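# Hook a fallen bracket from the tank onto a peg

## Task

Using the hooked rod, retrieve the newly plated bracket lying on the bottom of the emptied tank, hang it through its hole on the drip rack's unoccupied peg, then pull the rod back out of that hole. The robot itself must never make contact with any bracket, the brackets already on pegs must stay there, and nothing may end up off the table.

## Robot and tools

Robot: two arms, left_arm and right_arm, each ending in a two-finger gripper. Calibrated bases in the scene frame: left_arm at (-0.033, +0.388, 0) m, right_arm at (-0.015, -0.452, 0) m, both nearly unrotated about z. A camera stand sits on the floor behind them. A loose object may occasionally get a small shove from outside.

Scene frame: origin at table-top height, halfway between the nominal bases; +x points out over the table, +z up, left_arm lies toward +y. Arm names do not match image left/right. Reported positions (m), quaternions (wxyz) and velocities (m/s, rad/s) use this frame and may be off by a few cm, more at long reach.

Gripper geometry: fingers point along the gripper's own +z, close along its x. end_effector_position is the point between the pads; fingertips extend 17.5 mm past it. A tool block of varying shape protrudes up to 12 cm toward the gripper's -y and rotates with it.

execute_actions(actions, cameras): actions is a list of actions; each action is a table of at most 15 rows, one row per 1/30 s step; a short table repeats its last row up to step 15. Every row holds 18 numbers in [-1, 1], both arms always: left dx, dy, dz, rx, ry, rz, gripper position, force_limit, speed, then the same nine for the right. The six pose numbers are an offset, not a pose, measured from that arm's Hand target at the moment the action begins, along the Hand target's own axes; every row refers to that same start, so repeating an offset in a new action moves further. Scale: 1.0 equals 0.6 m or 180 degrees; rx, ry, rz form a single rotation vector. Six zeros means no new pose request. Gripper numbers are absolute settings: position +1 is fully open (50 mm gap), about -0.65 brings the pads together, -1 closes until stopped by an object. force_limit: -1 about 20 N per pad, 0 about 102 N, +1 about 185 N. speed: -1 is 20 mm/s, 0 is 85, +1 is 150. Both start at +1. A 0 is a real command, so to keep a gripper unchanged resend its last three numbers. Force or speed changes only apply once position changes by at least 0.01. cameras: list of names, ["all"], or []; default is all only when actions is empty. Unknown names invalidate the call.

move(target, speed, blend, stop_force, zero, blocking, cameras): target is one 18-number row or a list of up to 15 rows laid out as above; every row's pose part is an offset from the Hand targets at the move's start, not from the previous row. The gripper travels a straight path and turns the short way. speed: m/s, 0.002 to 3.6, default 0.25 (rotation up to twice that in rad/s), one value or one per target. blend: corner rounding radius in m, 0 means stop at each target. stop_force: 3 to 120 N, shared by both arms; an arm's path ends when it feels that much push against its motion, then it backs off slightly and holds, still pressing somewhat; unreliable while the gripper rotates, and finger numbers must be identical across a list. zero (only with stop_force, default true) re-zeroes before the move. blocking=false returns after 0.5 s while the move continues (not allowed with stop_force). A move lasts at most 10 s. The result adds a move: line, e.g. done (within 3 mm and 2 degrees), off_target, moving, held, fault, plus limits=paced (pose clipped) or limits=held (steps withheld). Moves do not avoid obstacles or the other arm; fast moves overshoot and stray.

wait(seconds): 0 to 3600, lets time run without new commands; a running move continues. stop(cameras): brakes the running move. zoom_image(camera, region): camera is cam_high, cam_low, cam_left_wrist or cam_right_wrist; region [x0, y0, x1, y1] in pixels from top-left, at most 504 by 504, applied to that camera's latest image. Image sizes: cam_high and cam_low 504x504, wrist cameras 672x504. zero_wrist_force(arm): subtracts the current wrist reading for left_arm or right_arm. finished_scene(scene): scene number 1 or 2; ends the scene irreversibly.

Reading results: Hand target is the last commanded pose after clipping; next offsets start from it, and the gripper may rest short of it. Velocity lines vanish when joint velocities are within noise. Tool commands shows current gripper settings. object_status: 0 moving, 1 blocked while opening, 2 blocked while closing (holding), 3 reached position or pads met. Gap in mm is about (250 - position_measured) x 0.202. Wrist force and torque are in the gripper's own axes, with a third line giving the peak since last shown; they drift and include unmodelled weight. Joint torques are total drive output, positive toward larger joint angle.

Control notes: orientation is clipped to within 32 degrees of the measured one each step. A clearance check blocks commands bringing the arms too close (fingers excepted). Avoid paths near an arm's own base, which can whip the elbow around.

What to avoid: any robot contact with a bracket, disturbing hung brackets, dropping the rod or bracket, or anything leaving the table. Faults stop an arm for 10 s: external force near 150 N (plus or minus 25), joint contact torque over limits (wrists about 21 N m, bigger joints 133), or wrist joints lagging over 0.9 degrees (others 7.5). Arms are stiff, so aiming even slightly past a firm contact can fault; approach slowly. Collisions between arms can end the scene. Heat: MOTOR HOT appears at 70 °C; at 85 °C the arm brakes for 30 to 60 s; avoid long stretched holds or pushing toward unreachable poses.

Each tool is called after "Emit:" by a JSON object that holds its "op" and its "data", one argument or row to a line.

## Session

Emit:
{"op": "execute_actions", "data": {
  "actions": []
}}

Emit:
{"op": "zoom_image", "data": {
  "camera": "cam_high",
  "region": [90, 180, 410, 360]
}}

Scene clock: 0.00 s.
left_arm: end_effector_position=(+0.2937, +0.4479, +0.2735) position_measured=3 object_status=3 end_effector_quat_wxyz=(+0.187, +0.106, +0.974, +0.071) | right_arm: end_effector_position=(+0.4831, -0.1389, +0.2666) position_measured=4 object_status=3 end_effector_quat_wxyz=(+0.167, +0.445, +0.813, -0.336)
Joint positions: left_arm=[-0.467 -2.349 2.308 -1.84 -1.309 -1.781] | right_arm=[4.091 -2.123 -1.04 -2.233 1.187 0.533]
Joint velocities: within noise
Joint torques (N m): no reading
Wrist force (N): no reading
Wrist torque (N m): no reading
Wrist force, peak (N): no reading
Hand target: left_arm +0.2937, +0.4479, +0.2735; +0.187, +0.106, +0.974, +0.071 | right_arm +0.4831, -0.1389, +0.2666; +0.167, +0.445, +0.813, -0.336
Tool commands: left_gripper/position=+1.0 left_gripper/force_limit=+1.0 left_gripper/speed=+1.0 right_gripper/position=+0.992157 right_gripper/force_limit=+1.0 right_gripper/speed=+1.0

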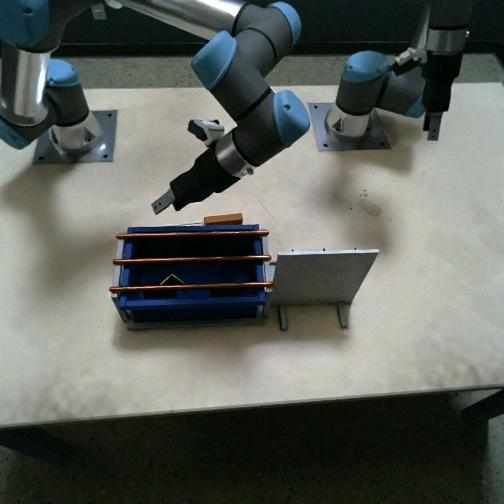

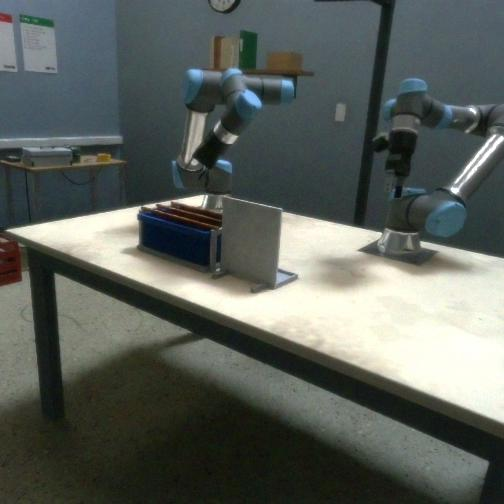

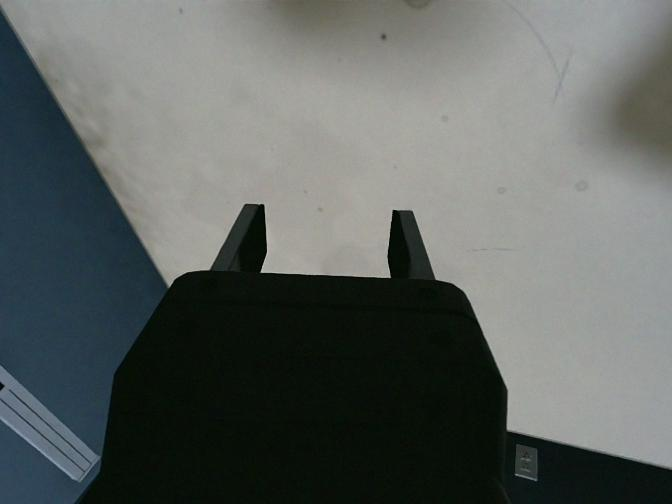

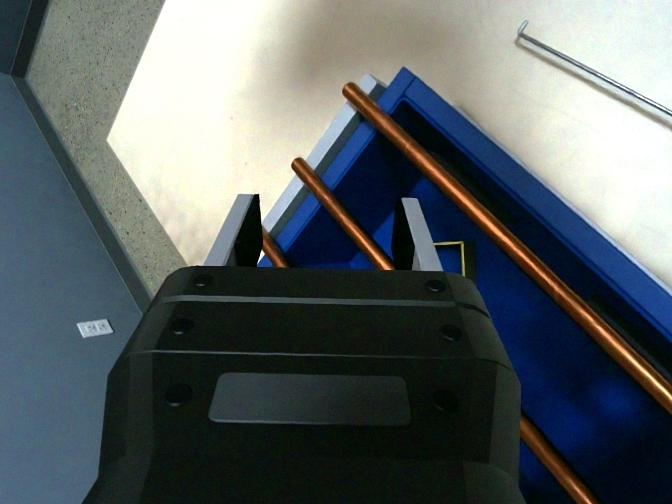

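Scaled by 1.575 from the camera's image (finer frame: 720x720).

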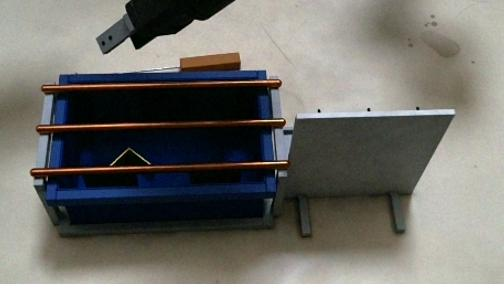

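Emit:
{"op": "move", "data": {
  "target": [-0.2595,-0.357,-0.074,0.1185,-0.0913,-0.574,1,1,1,-0.065,-0.006,-0.084,-0.289,0.148,-0.293,0.992157,1,1],
  "cameras": ["cam_left_wrist","cam_right_wrist","cam_high"],
  "speed": 0.7
}}

Emit:
{"op": "zoom_image", "data": {
  "camera": "cam_high",
  "region": [100, 200, 260, 320]
}}

Scene clock: 8.50 s.
left_arm: end_effector_position=(+0.3796, +0.2000, +0.3307) position_measured=3 object_status=3 end_effector_quat_wxyz=(-0.270, +0.654, -0.652, +0.272) end_effector_velocity=(+0.000, +0.000, +0.001) end_effector_angular_velocity=(-0.004, -0.001, +0.003) | right_arm: end_effector_position=(+0.5028, -0.1291, +0.3264) position_measured=4 object_status=3 end_effector_quat_wxyz=(-0.001, +0.001, +0.994, +0.106)
Joint positions: left_arm=[-1.152 -2.104 2.239 -2.093 -0.867 -4.156] | right_arm=[3.835 -1.753 -1.425 -1.397 1.733 -0.85]
Joint velocities: left_arm=[0 0 -0.001 0 0.001 -0.005] | right_arm=[within noise]
Joint torques (N m): left_arm=[-2.66 3.71 -21.34 -5.98 2.7 -1.83] | right_arm=[9.6 42.64 16.78 1.33 1.26 -1.76]
Wrist force (N): left_arm=[-1.7 3.6 1.6] | right_arm=[-1.1 -1.2 0.6]
Wrist torque (N m): left_arm=[0.46 0.22 0.24] | right_arm=[-0.16 0.10 0.02]
Wrist force, peak (N): left_arm=[-1.1 3.8 1.9] | right_arm=[-1.5 -1.6 0.5]
Hand target: left_arm +0.3796, +0.2000, +0.3306; -0.270, +0.654, -0.652, +0.272 | right_arm +0.5028, -0.1291, +0.3265; -0.001, +0.001, +0.994, +0.106
Off the commanded pose: left_arm 0.000 m, 0 deg | right_arm 0.000 m, 0 deg.
move: done
Images, in order (width x height): cam_high 504x504, cam_left_wrist 672x504, cam_right_wrist 672x504.

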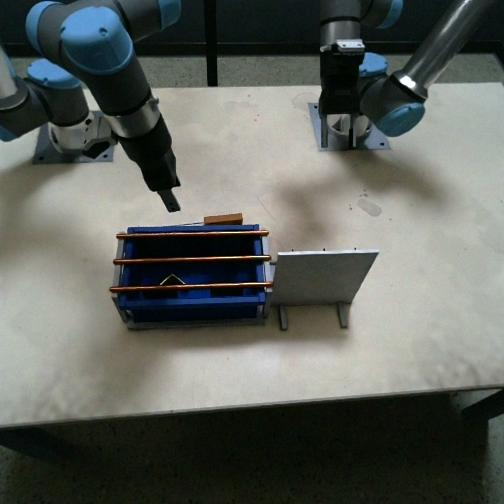

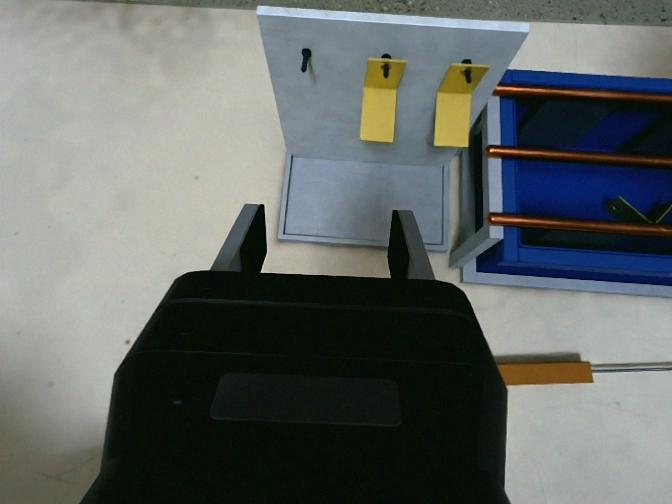

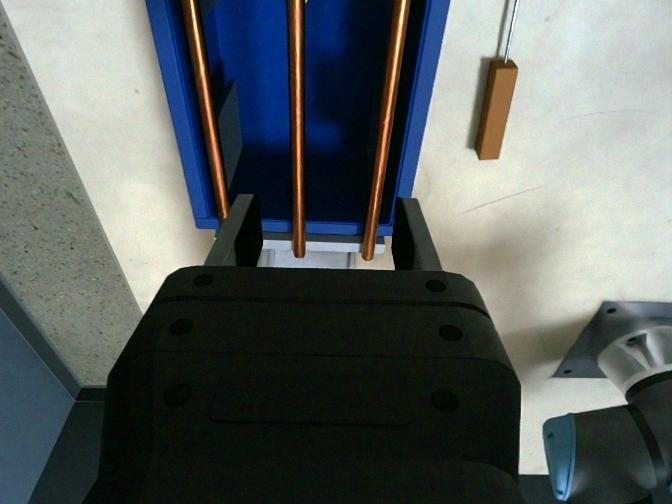

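Scaled by 3.150 from the camera's image (finer frame: 720x720).

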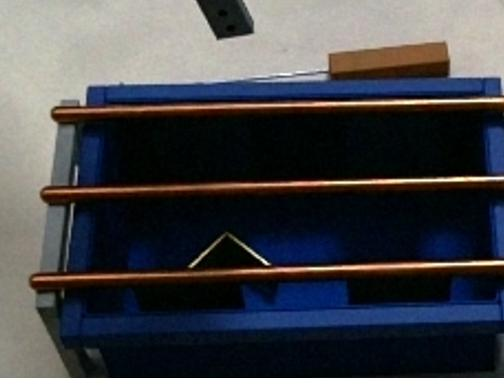

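Emit:
{"op": "move", "data": {
  "target": [0.3533,0.3032,0.1935,-0.190,-0.205,-0.4915,1,1,1,-0.045,-0.277,-0.059,0,0,0,0.992157,1,1],
  "cameras": ["cam_left_wrist","cam_right_wrist"],
  "speed": 0.6
}}

Scene clock: 24.27 s.
left_arm: end_effector_position=(+0.3341, -0.0130, +0.1208) position_measured=3 object_status=3 end_effector_quat_wxyz=(+0.001, +0.999, +0.035, +0.000) end_effector_velocity=(+0.000, +0.000, +0.001) end_effector_angular_velocity=(-0.002, +0.001, +0.005) | right_arm: end_effector_position=(+0.5296, -0.2991, +0.3261) position_measured=4 object_status=3 end_effector_quat_wxyz=(-0.001, +0.001, +0.994, +0.106)
Joint positions: left_arm=[-1.076 -1.36 1.89 -2.102 -1.571 -5.86] | right_arm=[3.548 -1.679 -1.499 -1.449 1.765 -1.14]
Joint velocities: left_arm=[0 0 -0.001 0 -0.002 -0.005] | right_arm=[within noise]
Joint torques (N m): left_arm=[-7.14 -28.93 -24.77 -3.03 -1.56 -1.85] | right_arm=[12.87 27.32 29.24 5.48 -0.46 1.76]
Wrist force (N): left_arm=[-1.5 0.9 0.5] | right_arm=[-0.9 -0.7 0.9]
Wrist torque (N m): left_arm=[-0.04 0.15 0.20] | right_arm=[-0.08 0.09 0.00]
Wrist force, peak (N): left_arm=[-1.7 3.8 2.0] | right_arm=[-1.1 -2.0 0.5]
Hand target: left_arm +0.3341, -0.0131, +0.1208; +0.001, +0.999, +0.035, +0.000 | right_arm +0.5296, -0.2990, +0.3260; -0.001, +0.001, +0.994, +0.106
Off the commanded pose: left_arm 0.000 m, 0 deg | right_arm 0.000 m, 0 deg.
move: done

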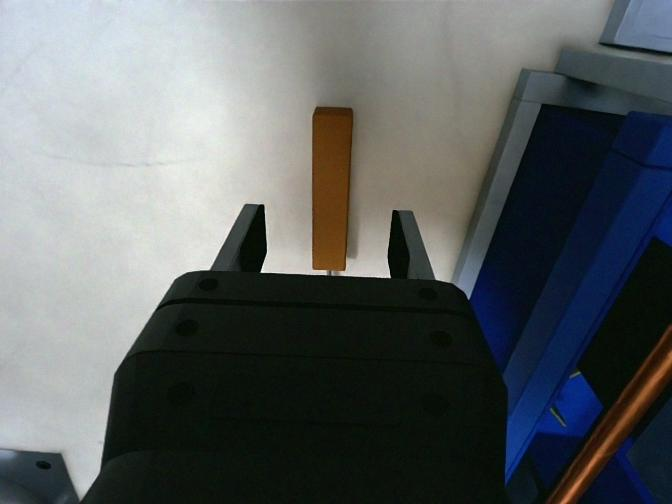

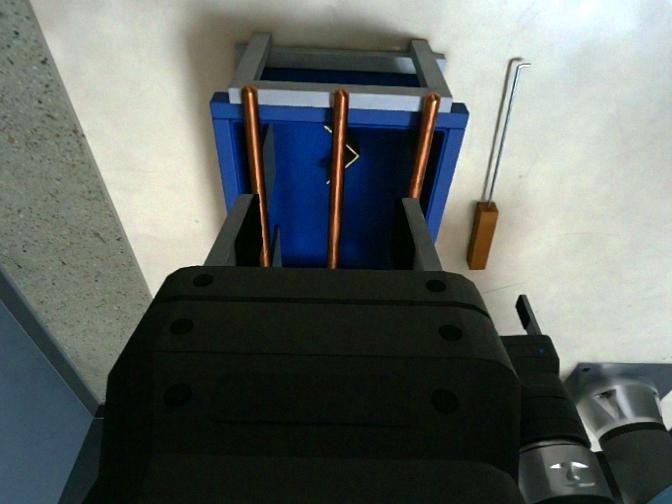

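Emit:
{"op": "move", "data": {
  "target": [
    [0.0067,0.0467,0,0,0,0,1,1,1,0,0,0,0,0,0,0.992157,1,1],
    [0.0067,0.0467,0.1725,0,0,0,1,1,1,0,0,0,0,0,0,0.992157,1,1]
  ],
  "speed": 0.12,
  "stop_force": 10,
  "cameras": ["cam_left_wrist"]
}}

Emit:
{"op": "zoom_image", "data": {
  "camera": "cam_right_wrist",
  "region": [290, 100, 390, 200]
}}

Scene clock: 28.83 s.
left_arm: end_effector_position=(+0.3399, -0.0406, +0.0201) position_measured=3 object_status=3 end_effector_quat_wxyz=(+0.000, +0.999, +0.035, +0.000) | right_arm: end_effector_position=(+0.5296, -0.2990, +0.3260) position_measured=4 object_status=3 end_effector_quat_wxyz=(-0.001, +0.001, +0.994, +0.106)
Joint positions: left_arm=[-1.09 -1.157 1.925 -2.34 -1.571 -5.875] | right_arm=[3.548 -1.679 -1.499 -1.449 1.765 -1.14]
Joint torques (N m): left_arm=[-6.92 -39.54 -30.97 -5.45 -0.12 0.5] | right_arm=[13.97 22.2 30.26 6.42 -0.89 -1.85]
Wrist force (N): left_arm=[-1.5 0.9 0.3] | right_arm=[-0.9 -0.8 0.8]
Wrist torque (N m): left_arm=[-0.01 0.17 0.14] | right_arm=[-0.10 0.08 -0.01]
Wrist force, peak (N): left_arm=[3.4 -3.0 -78.5] | right_arm=[-1.0 -1.3 1.0]
Hand target: left_arm +0.3399, -0.0406, +0.0201; +0.001, +0.999, +0.035, +0.000 (not the last commanded pose) | right_arm +0.5296, -0.2990, +0.3260; -0.001, +0.001, +0.994, +0.106
Off the commanded pose: left_arm 0.003 m, 0 deg | right_arm 0.000 m, 0 deg.
move: contact (left_arm); path passed 1 of 2 targets

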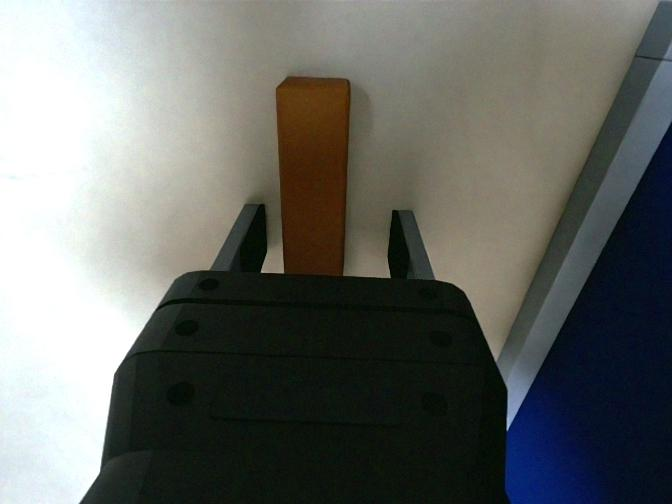

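This scene's latest camera images include none from cam_right_wrist. They are from: cam_left_wrist. cam_right_wrist's image comes with the result of a call that names it in "cameras".

Emit:
{"op": "execute_actions", "data": {
  "actions": [
    [[0,0,0,0,0,0,-1,-0.7,-0.5,0,0,0,0,0,0,0.992157,1,1]],
    [[0,0,0,0,0,0,-1,-0.7,-0.5,0,0,0,0,0,0,0.992157,1,1]]
  ],
  "cameras": ["cam_right_wrist"]
}}

Emit:
{"op": "zoom_image", "data": {
  "camera": "cam_right_wrist",
  "region": [290, 100, 390, 200]
}}

Scene clock: 31.50 s.
left_arm: end_effector_position=(+0.3399, -0.0406, +0.0201) position_measured=143 object_status=2 end_effector_quat_wxyz=(+0.001, +0.999, +0.035, +0.000) | right_arm: end_effector_position=(+0.5296, -0.2990, +0.3260) position_measured=4 object_status=3 end_effector_quat_wxyz=(-0.001, +0.001, +0.994, +0.106)
Joint positions: left_arm=[-1.09 -1.157 1.925 -2.34 -1.571 -5.875] | right_arm=[3.548 -1.679 -1.499 -1.449 1.765 -1.14]
Joint torques (N m): left_arm=[-5.36 -45.75 -28.67 -5.03 -0.03 0.53] | right_arm=[14.24 21.83 28.64 6.28 -0.87 -1.8]
Wrist force (N): left_arm=[-1.6 1.2 0.5] | right_arm=[-0.9 -0.8 0.9]
Wrist torque (N m): left_arm=[0.04 0.18 0.15] | right_arm=[-0.09 0.10 0.00]
Wrist force, peak (N): left_arm=[-1.7 1.2 0.5] | right_arm=[-1.2 -0.8 1.0]
Hand target: left_arm +0.3399, -0.0406, +0.0201; +0.001, +0.999, +0.035, +0.000 | right_arm +0.5296, -0.2990, +0.3260; -0.001, +0.001, +0.994, +0.106
Off the commanded pose: left_arm 0.000 m, 0 deg | right_arm 0.000 m, 0 deg.

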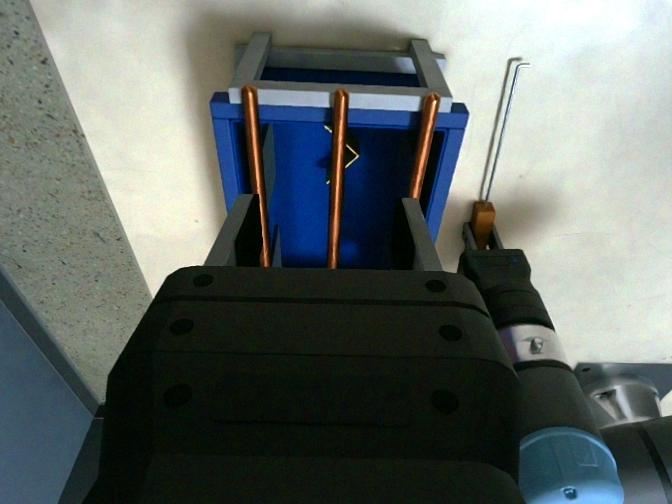

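Scaled by 5.040 from the camera's image (finer frame: 960x720).

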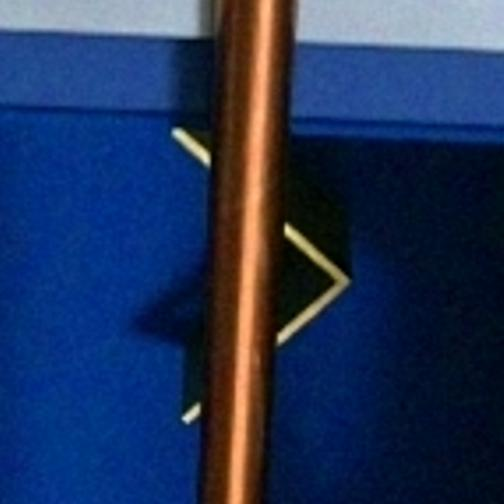

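Emit:
{"op": "move", "data": {
  "target": [
    [0,0,-0.55,0,0,0,-1,-0.7,-0.5,-0.159,-0.011,0.042,0,0,0,0.992157,1,1],
    [0.4678,0.0648,-0.641,0.375,0.168,0.231,-1,-0.7,-0.5,-0.159,-0.011,0.042,0,0,0,0.992157,1,1]
  ],
  "speed": 0.4,
  "blend": [0.03, 0],
  "cameras": ["cam_high","cam_low","cam_right_wrist"]
}}

Emit:
{"op": "zoom_image", "data": {
  "camera": "cam_right_wrist",
  "region": [330, 80, 450, 220]
}}

Emit:
{"op": "zoom_image", "data": {
  "camera": "cam_high",
  "region": [100, 180, 260, 320]
}}

Scene clock: 52.43 s.
left_arm: end_effector_position=(+0.4996, -0.0510, +0.3811) position_measured=143 object_status=2 end_effector_quat_wxyz=(-0.326, +0.920, -0.169, +0.136) | right_arm: end_effector_position=(+0.6250, -0.3003, +0.2998) position_measured=4 object_status=3 end_effector_quat_wxyz=(-0.001, +0.001, +0.994, +0.106)
Joint positions: left_arm=[-1.107 -0.94 0.655 -0.865 -0.965 -5.592] | right_arm=[3.484 -1.912 -1.273 -1.454 1.77 -1.205]
Joint torques (N m): left_arm=[3.83 -55.23 -17.35 -4.18 0.02 -1.73] | right_arm=[13.73 54.98 30.14 6.26 -0.55 2.24]
Wrist force (N): left_arm=[-2.2 3.6 1.4] | right_arm=[-1.0 -0.8 0.9]
Wrist torque (N m): left_arm=[0.42 0.32 0.20] | right_arm=[-0.10 0.10 0.01]
Wrist force, peak (N): left_arm=[9.0 5.9 4.3] | right_arm=[-2.1 -1.0 1.1]
Hand target: left_arm +0.4996, -0.0510, +0.3811; -0.326, +0.920, -0.168, +0.136 (not the last commanded pose) | right_arm +0.6250, -0.3003, +0.2998; -0.001, +0.001, +0.994, +0.106
Off the commanded pose: left_arm 0.126 m, 37 deg | right_arm 0.000 m, 0 deg.
move: held (left_arm; a check stopped the path); path passed 1 of 2 targets; limits=held
pose unreachable (left arm): on one or more control steps of this call, first in action 0 (counted from 0), this arm could not follow its commanded pose, so it was not sent that pose on those steps. It may still have moved: this result reports where it is.
cause: moving toward the commanded pose would bring a part of the arm too close to another arm (a part of this arm just beyond joint 5 (wrist 2) and a part of the right arm just beyond its joint 3 (elbow), along the way the arms are being sent, or toward where that arm still pushes).

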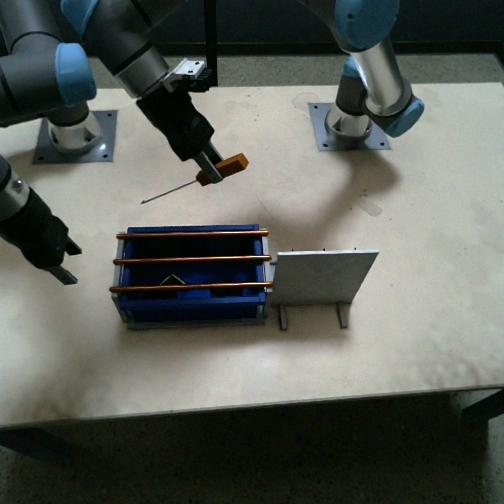

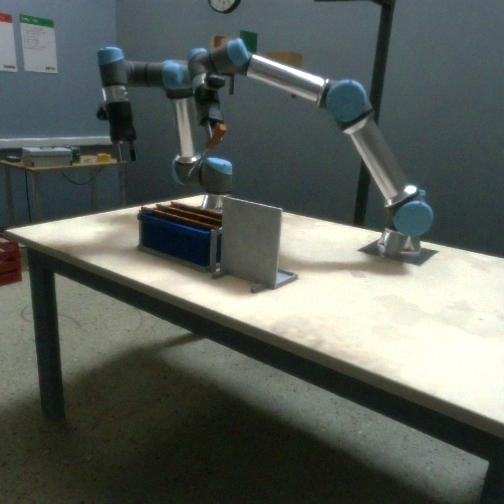

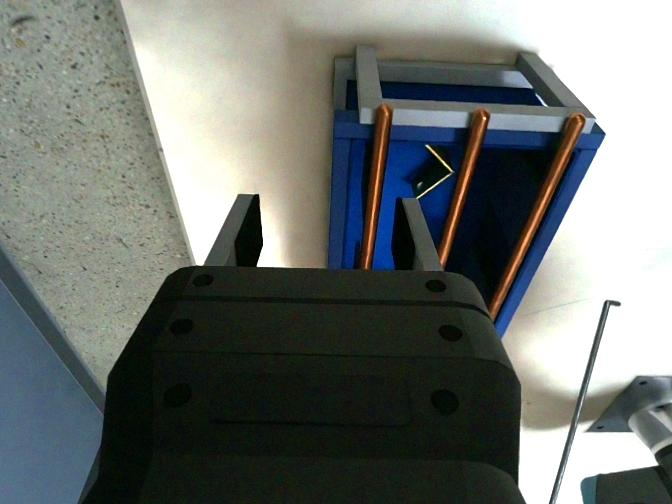

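Scaled by 3.600 from the camera's image (finer frame: 960x720).

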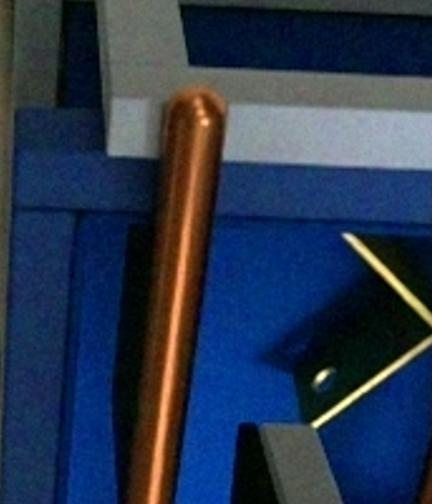

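Scaled by 3.150 from the camera's image (finer frame: 720x720).

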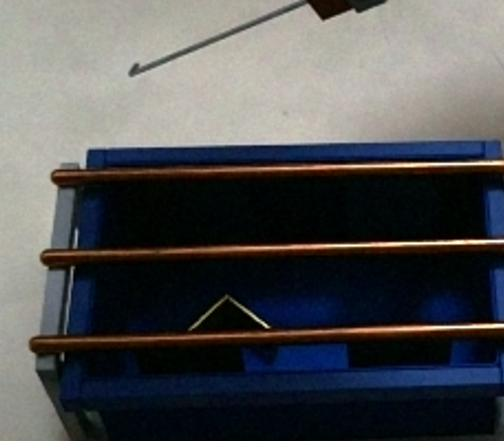

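Emit:
{"op": "move", "data": {
  "target": [
    [0,0,0,0,0,0,-1,-0.7,-0.5,0,-0.0955,-0.0714,-0.072,0,0,0.992157,1,1],
    [0.2291,-0.0112,0.001,0.1628,0.1556,0.1517,-1,-0.7,-0.5,0,-0.0955,-0.0714,-0.072,0,0,0.992157,1,1]
  ],
  "speed": 0.3,
  "cameras": ["cam_high","cam_right_wrist"]
}}

Emit:
{"op": "zoom_image", "data": {
  "camera": "cam_right_wrist",
  "region": [330, 60, 450, 220]
}}

Emit:
{"op": "zoom_image", "data": {
  "camera": "cam_high",
  "region": [100, 180, 260, 320]
}}

Scene clock: 64.67 s.
left_arm: end_effector_position=(+0.6259, -0.1005, +0.4043) position_measured=143 object_status=2 end_effector_quat_wxyz=(-0.516, +0.686, -0.410, +0.308) | right_arm: end_effector_position=(+0.6250, -0.3653, +0.3296) position_measured=4 object_status=3 end_effector_quat_wxyz=(-0.001, +0.001, +0.976, +0.217)
Joint positions: left_arm=[-1.121 -0.949 0.991 -1.454 -0.284 -4.877] | right_arm=[3.3 -1.894 -1.271 -1.469 2.003 -1.379]
Joint torques (N m): left_arm=[-4.69 -44.45 -37.2 -2.97 4.41 -0.34] | right_arm=[-12.45 53.3 17.27 6.36 2.61 -1.54]
Wrist force (N): left_arm=[-2.2 5.3 1.6] | right_arm=[-0.7 -1.0 0.8]
Wrist torque (N m): left_arm=[0.65 0.39 0.18] | right_arm=[-0.06 0.07 0.09]
Wrist force, peak (N): left_arm=[-2.1 5.4 2.0] | right_arm=[-0.7 -3.6 -1.1]
Hand target: left_arm +0.6259, -0.1006, +0.4042; -0.516, +0.686, -0.410, +0.308 | right_arm +0.6250, -0.3653, +0.3296; -0.001, +0.001, +0.976, +0.217
Off the commanded pose: left_arm 0.000 m, 0 deg | right_arm 0.000 m, 0 deg.
move: done

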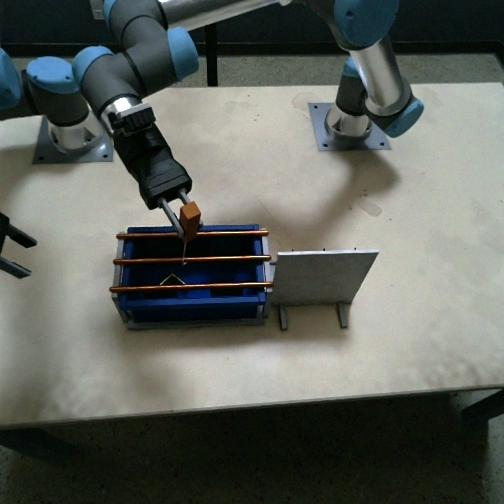

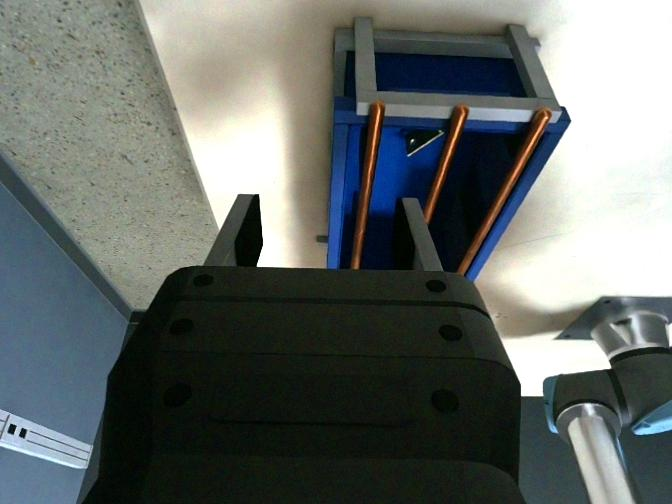

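Scaled by 3.150 from the camera's image (finer frame: 960x720).

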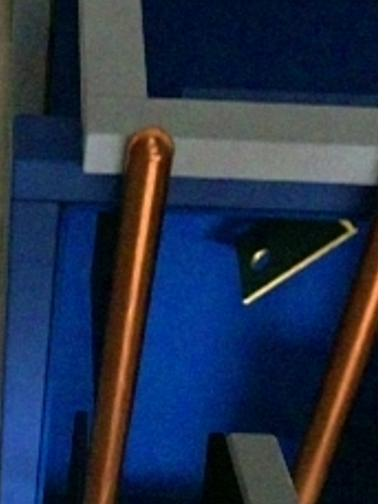

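Scaled by 3.150 from the camera's image (finer frame: 720x720).

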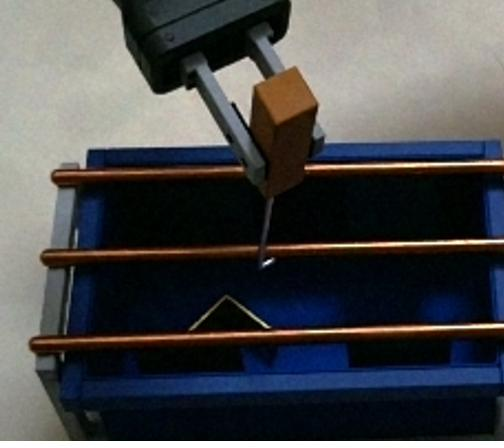

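Emit:
{"op": "move", "data": {
  "target": [0,0.225,0,0,0,0,-1,-0.7,-0.5,0,0,0,0,0,0,0.992157,1,1],
  "speed": 0.1,
  "stop_force": 8,
  "cameras": ["cam_high","cam_right_wrist"]
}}

Emit:
{"op": "zoom_image", "data": {
  "camera": "cam_right_wrist",
  "region": [380, 110, 460, 190]
}}

Emit:
{"op": "zoom_image", "data": {
  "camera": "cam_high",
  "region": [150, 240, 210, 300]
}}

Scene clock: 69.37 s.
left_arm: end_effector_position=(+0.5931, -0.1182, +0.2745) position_measured=143 object_status=2 end_effector_quat_wxyz=(-0.517, +0.686, -0.410, +0.308) | right_arm: end_effector_position=(+0.6250, -0.3653, +0.3296) position_measured=4 object_status=3 end_effector_quat_wxyz=(-0.001, +0.001, +0.976, +0.217)
Joint positions: left_arm=[-1.172 -0.898 1.201 -1.551 -0.296 -5.049] | right_arm=[3.3 -1.894 -1.271 -1.469 2.003 -1.379]
Joint torques (N m): left_arm=[7.18 -62.38 -36.28 -0.47 4.24 -0.62] | right_arm=[-11.75 53.43 18.5 6.43 1.84 -0.06]
Wrist force (N): left_arm=[-1.7 5.1 1.3] | right_arm=[-0.6 -1.1 0.8]
Wrist torque (N m): left_arm=[0.61 0.32 0.36] | right_arm=[-0.08 0.07 0.09]
Wrist force, peak (N): left_arm=[-1.9 6.4 1.5] | right_arm=[-0.9 -1.1 0.8]
Hand target: left_arm +0.5931, -0.1182, +0.2745; -0.516, +0.686, -0.410, +0.308 | right_arm +0.6250, -0.3653, +0.3296; -0.001, +0.001, +0.976, +0.217
Off the commanded pose: left_arm 0.000 m, 0 deg | right_arm 0.000 m, 0 deg.
move: done

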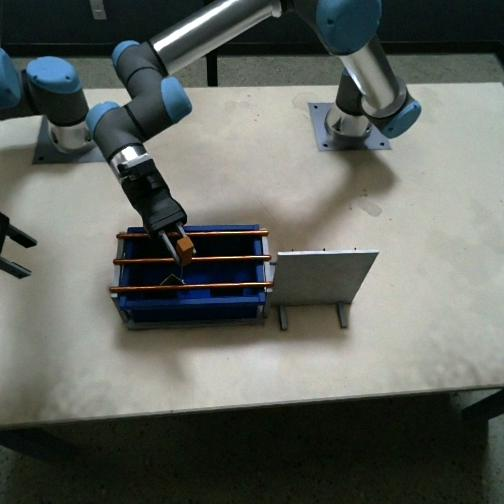

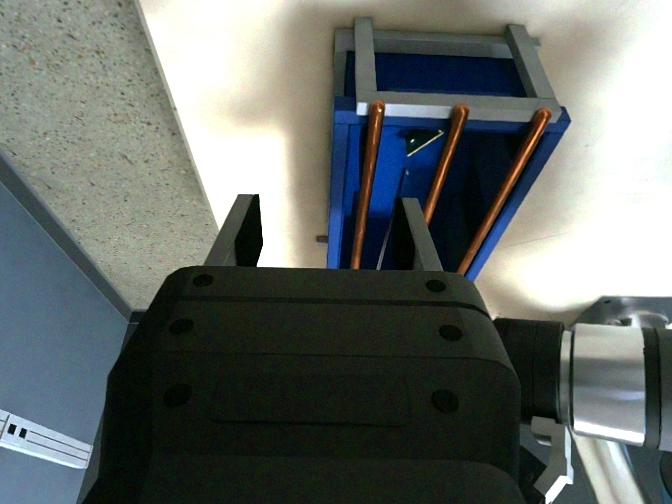

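Scaled by 6.300 from the camera's image (finer frame: 960x720).

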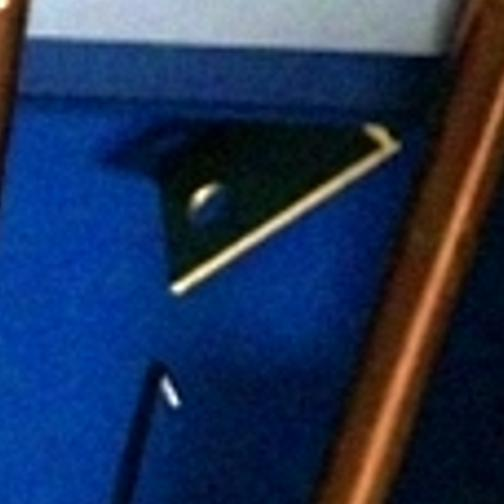

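Scaled by 8.400 from the camera's image (finer frame: 720x720).

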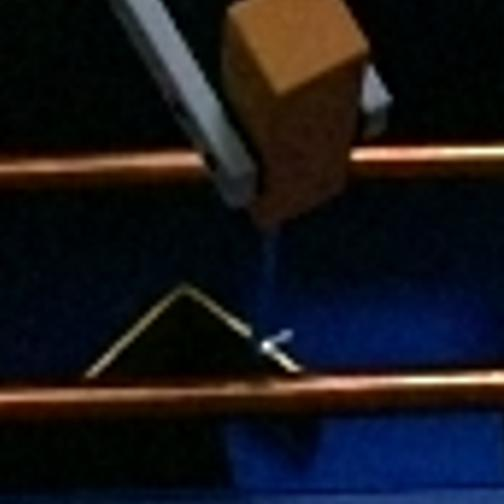

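Emit:
{"op": "move", "data": {
  "target": [
    [0.025,0.0197,-0.0083,0,0,0,-1,-0.7,-0.5,0,0,0,0,0,0,0.992157,1,1],
    [0.0207,0.0587,-0.0057,0,0,0,-1,-0.7,-0.5,0,0,0,0,0,0,0.992157,1,1]
  ],
  "speed": 0.05,
  "stop_force": 5,
  "cameras": ["cam_high","cam_right_wrist"]
}}

Emit:
{"op": "zoom_image", "data": {
  "camera": "cam_right_wrist",
  "region": [380, 110, 460, 190]
}}

Emit:
{"op": "zoom_image", "data": {
  "camera": "cam_high",
  "region": [150, 240, 210, 300]
}}

Scene clock: 77.20 s.
left_arm: end_effector_position=(+0.5875, -0.1353, +0.2416) position_measured=143 object_status=2 end_effector_quat_wxyz=(-0.516, +0.686, -0.410, +0.308) | right_arm: end_effector_position=(+0.6250, -0.3653, +0.3296) position_measured=4 object_status=3 end_effector_quat_wxyz=(-0.001, +0.001, +0.976, +0.217)
Joint positions: left_arm=[-1.188 -0.844 1.183 -1.539 -0.301 -5.1] | right_arm=[3.3 -1.894 -1.271 -1.469 2.003 -1.379]
Joint torques (N m): left_arm=[5.87 -63.29 -34.9 -0.45 4.23 1.63] | right_arm=[-10.44 53.43 18.12 6.39 1.05 1.17]
Wrist force (N): left_arm=[-1.8 4.7 1.1] | right_arm=[-0.5 -1.0 0.6]
Wrist torque (N m): left_arm=[0.51 0.35 0.36] | right_arm=[-0.07 0.05 0.09]
Wrist force, peak (N): left_arm=[-1.9 5.7 1.7] | right_arm=[-0.7 -1.1 0.9]
Hand target: left_arm +0.5875, -0.1353, +0.2416; -0.516, +0.686, -0.410, +0.308 | right_arm +0.6250, -0.3653, +0.3296; -0.001, +0.001, +0.976, +0.217
Off the commanded pose: left_arm 0.000 m, 0 deg | right_arm 0.000 m, 0 deg.
move: done

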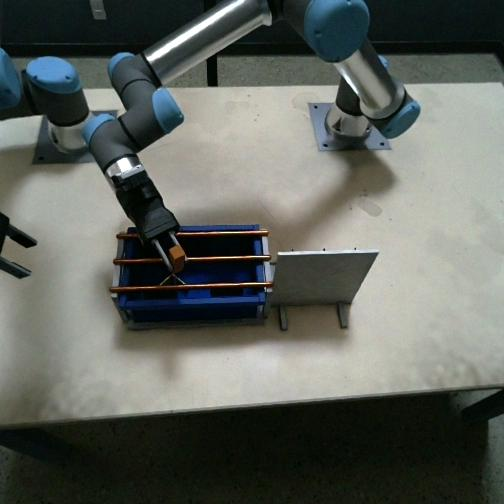

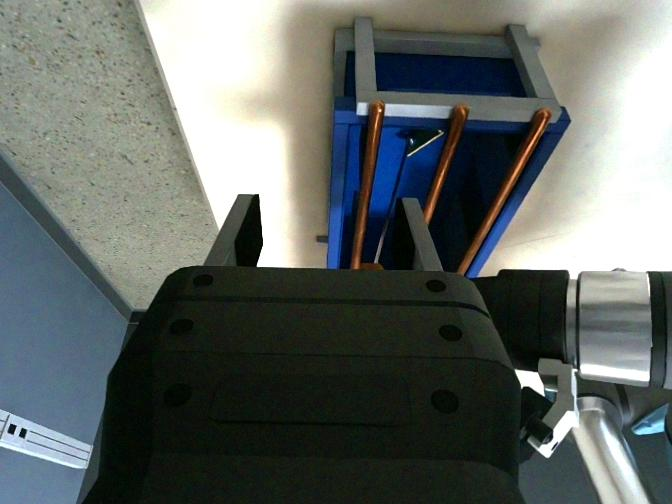

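Scaled by 6.300 from the camera's image (finer frame: 960x720).

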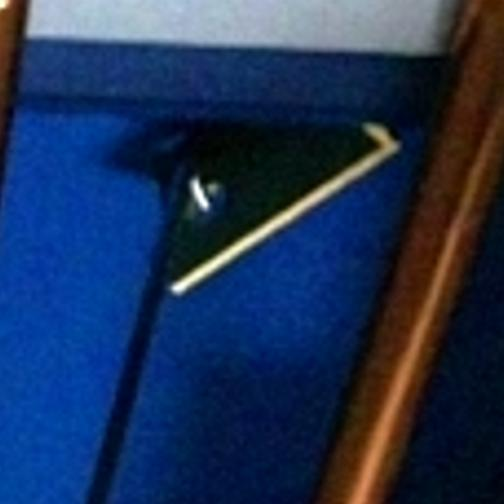

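Scaled by 8.400 from the camera's image (finer frame: 720x720).

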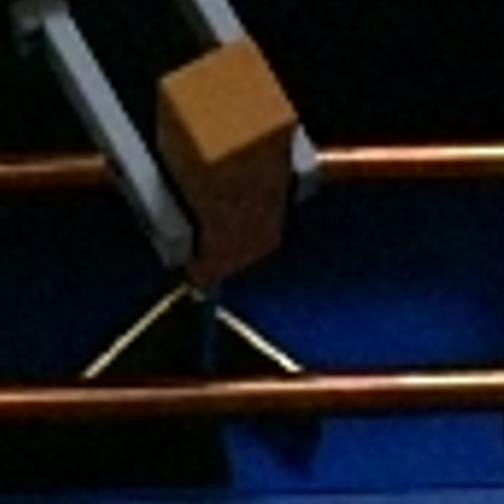

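Emit:
{"op": "move", "data": {
  "target": [0.0038,0.0207,0.0095,0,0,0,-1,-0.7,-0.5,0,0,0,0,0,0,0.992157,1,1],
  "speed": 0.03,
  "stop_force": 3,
  "cameras": ["cam_high","cam_right_wrist"]
}}

Emit:
{"op": "zoom_image", "data": {
  "camera": "cam_right_wrist",
  "region": [380, 110, 460, 190]
}}

Emit:
{"op": "zoom_image", "data": {
  "camera": "cam_high",
  "region": [150, 240, 210, 300]
}}

Scene clock: 81.67 s.
left_arm: end_effector_position=(+0.5904, -0.1364, +0.2281) position_measured=143 object_status=2 end_effector_quat_wxyz=(-0.517, +0.686, -0.410, +0.308) | right_arm: end_effector_position=(+0.6250, -0.3653, +0.3296) position_measured=4 object_status=3 end_effector_quat_wxyz=(-0.001, +0.001, +0.976, +0.217)
Joint positions: left_arm=[-1.185 -0.826 1.191 -1.573 -0.3 -5.09] | right_arm=[3.3 -1.894 -1.271 -1.469 2.003 -1.379]
Joint torques (N m): left_arm=[-4.07 -64.17 -35.34 -0.44 2.12 -1.79] | right_arm=[-10.95 52.9 16.42 6.37 0.54 2.37]
Wrist force (N): left_arm=[-1.6 5.0 1.5] | right_arm=[-0.7 -0.9 0.7]
Wrist torque (N m): left_arm=[0.56 0.32 0.36] | right_arm=[-0.05 0.07 0.09]
Wrist force, peak (N): left_arm=[-1.7 5.8 1.6] | right_arm=[-1.0 -1.1 0.7]
Hand target: left_arm +0.5904, -0.1364, +0.2281; -0.516, +0.686, -0.410, +0.308 | right_arm +0.6250, -0.3653, +0.3296; -0.001, +0.001, +0.976, +0.217
Off the commanded pose: left_arm 0.000 m, 0 deg | right_arm 0.000 m, 0 deg.
move: done

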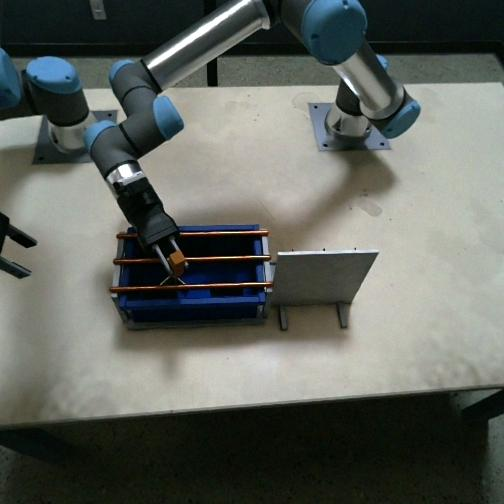

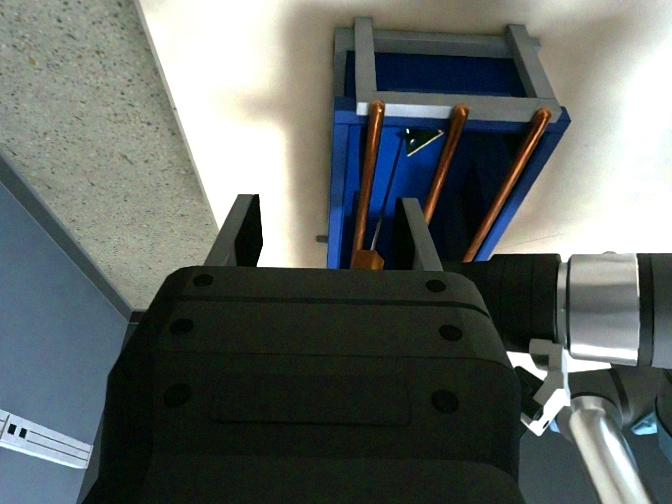

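Scaled by 6.300 from the camera's image (finer frame: 960x720).

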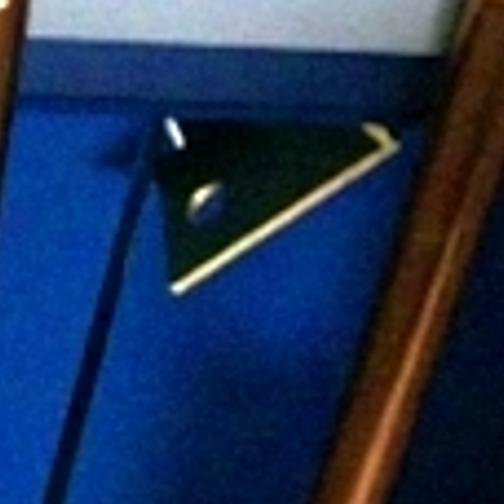

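Scaled by 8.400 from the camera's image (finer frame: 720x720).

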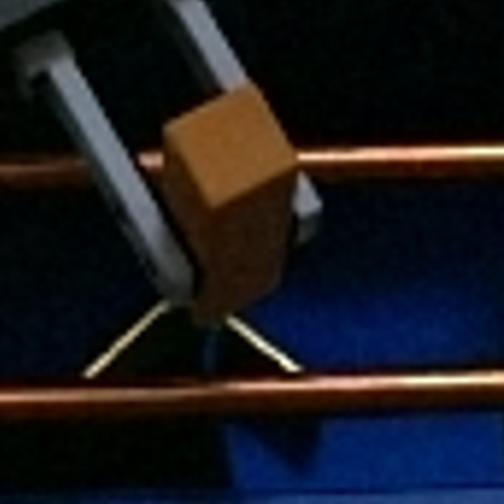

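Emit:
{"op": "move", "data": {
  "target": [-0.0193,-0.0003,0.0012,0,0,0,-1,-0.7,-0.5,0,0,0,0,0,0,0.992157,1,1],
  "speed": 0.03,
  "stop_force": 3,
  "cameras": ["cam_right_wrist"]
}}

Emit:
{"op": "zoom_image", "data": {
  "camera": "cam_right_wrist",
  "region": [390, 120, 440, 170]
}}

Scene clock: 85.07 s.
left_arm: end_effector_position=(+0.5855, -0.1258, +0.2280) position_measured=143 object_status=2 end_effector_quat_wxyz=(-0.516, +0.686, -0.410, +0.308) | right_arm: end_effector_position=(+0.6250, -0.3653, +0.3296) position_measured=4 object_status=3 end_effector_quat_wxyz=(-0.001, +0.001, +0.976, +0.217)
Joint positions: left_arm=[-1.185 -0.853 1.239 -1.592 -0.3 -5.092] | right_arm=[3.3 -1.894 -1.271 -1.469 2.003 -1.379]
Joint torques (N m): left_arm=[-4.51 -45.59 -35.62 -0.44 1.58 1.52] | right_arm=[-10.03 53.9 16.54 6.21 0 2.25]
Wrist force (N): left_arm=[-1.9 4.6 1.3] | right_arm=[-0.6 -0.9 0.7]
Wrist torque (N m): left_arm=[0.48 0.36 0.36] | right_arm=[-0.05 0.06 0.09]
Wrist force, peak (N): left_arm=[-1.6 5.2 1.5] | right_arm=[-0.8 -1.3 0.7]
Hand target: left_arm +0.5855, -0.1258, +0.2281; -0.516, +0.686, -0.410, +0.308 | right_arm +0.6250, -0.3653, +0.3296; -0.001, +0.001, +0.976, +0.217
Off the commanded pose: left_arm 0.000 m, 0 deg | right_arm 0.000 m, 0 deg.
move: done

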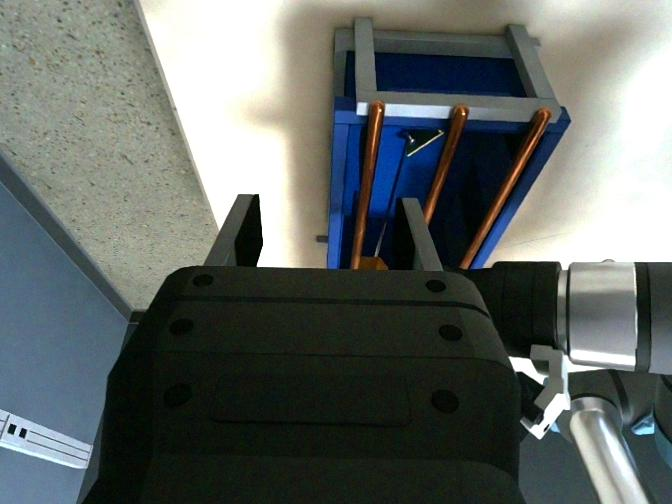

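Scaled by 10.080 from the camera's image (finer frame: 960x720).

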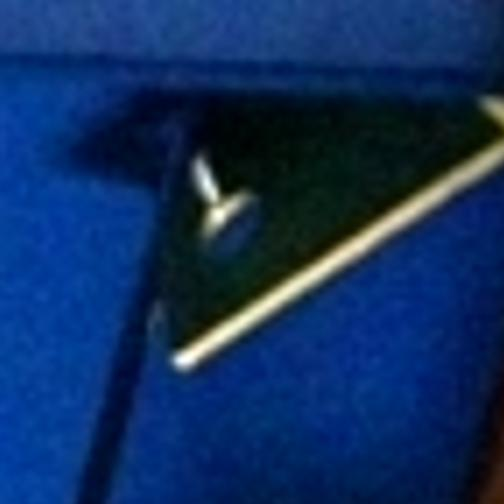

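Emit:
{"op": "move", "data": {
  "target": [-0.0145,0,0,0,0,0,-1,-0.7,-0.5,0,0,0,0,0,0,0.992157,1,1],
  "speed": 0.02,
  "stop_force": 3,
  "cameras": ["cam_right_wrist","cam_high"]
}}

Emit:
{"op": "zoom_image", "data": {
  "camera": "cam_right_wrist",
  "region": [390, 120, 440, 170]
}}

Emit:
{"op": "zoom_image", "data": {
  "camera": "cam_high",
  "region": [150, 240, 210, 300]
}}

Scene clock: 87.77 s.
left_arm: end_effector_position=(+0.5814, -0.1182, +0.2281) position_measured=143 object_status=2 end_effector_quat_wxyz=(-0.516, +0.686, -0.410, +0.308) | right_arm: end_effector_position=(+0.6250, -0.3653, +0.3296) position_measured=4 object_status=3 end_effector_quat_wxyz=(-0.001, +0.001, +0.976, +0.217)
Joint positions: left_arm=[-1.187 -0.873 1.273 -1.602 -0.301 -5.096] | right_arm=[3.3 -1.894 -1.271 -1.469 2.003 -1.379]
Joint torques (N m): left_arm=[-1.44 -44.57 -35.14 -0.58 1.21 1.44] | right_arm=[-9.63 54.24 18.45 6.25 -0.19 2.15]
Wrist force (N): left_arm=[-1.7 4.6 1.6] | right_arm=[-0.5 -0.9 0.6]
Wrist torque (N m): left_arm=[0.51 0.33 0.36] | right_arm=[-0.05 0.05 0.09]
Wrist force, peak (N): left_arm=[-1.7 5.0 1.8] | right_arm=[-0.7 -1.0 1.0]
Hand target: left_arm +0.5814, -0.1182, +0.2281; -0.516, +0.686, -0.410, +0.308 | right_arm +0.6250, -0.3653, +0.3296; -0.001, +0.001, +0.976, +0.217
Off the commanded pose: left_arm 0.000 m, 0 deg | right_arm 0.000 m, 0 deg.
move: done
Images, in order (width x height): cam_high 504x504, cam_right_wrist 672x504.

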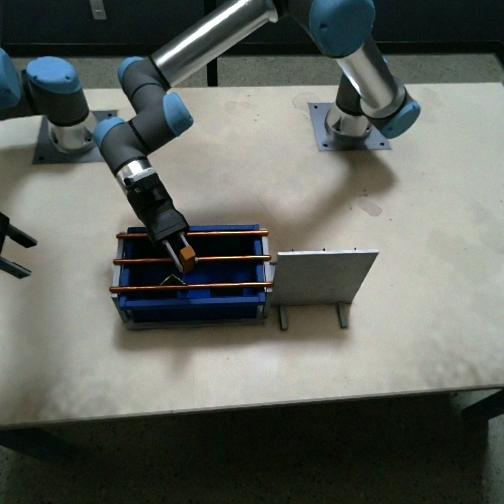

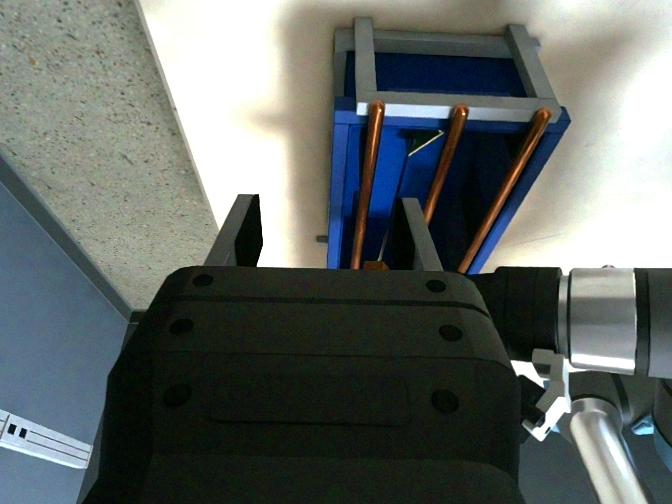

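Scaled by 10.080 from the camera's image (finer frame: 960x720).

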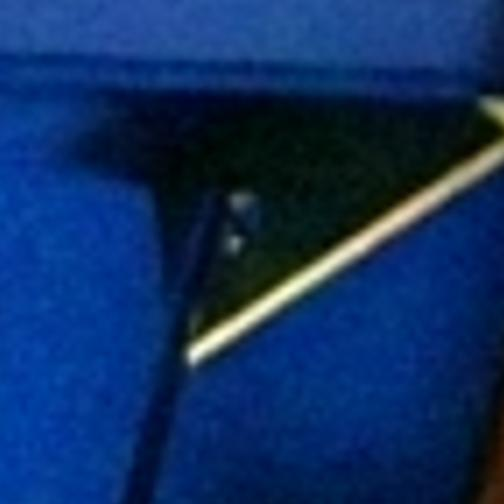

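Scaled by 8.400 from the camera's image (finer frame: 720x720).

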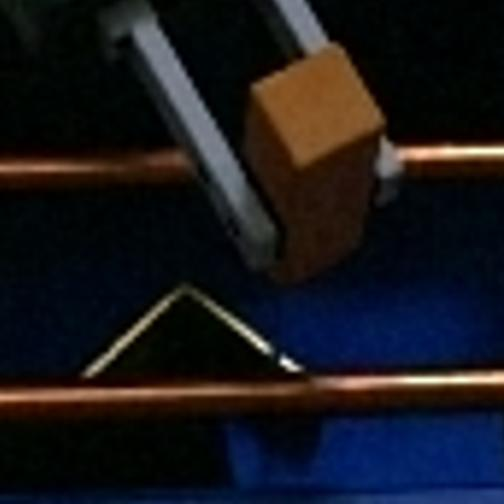

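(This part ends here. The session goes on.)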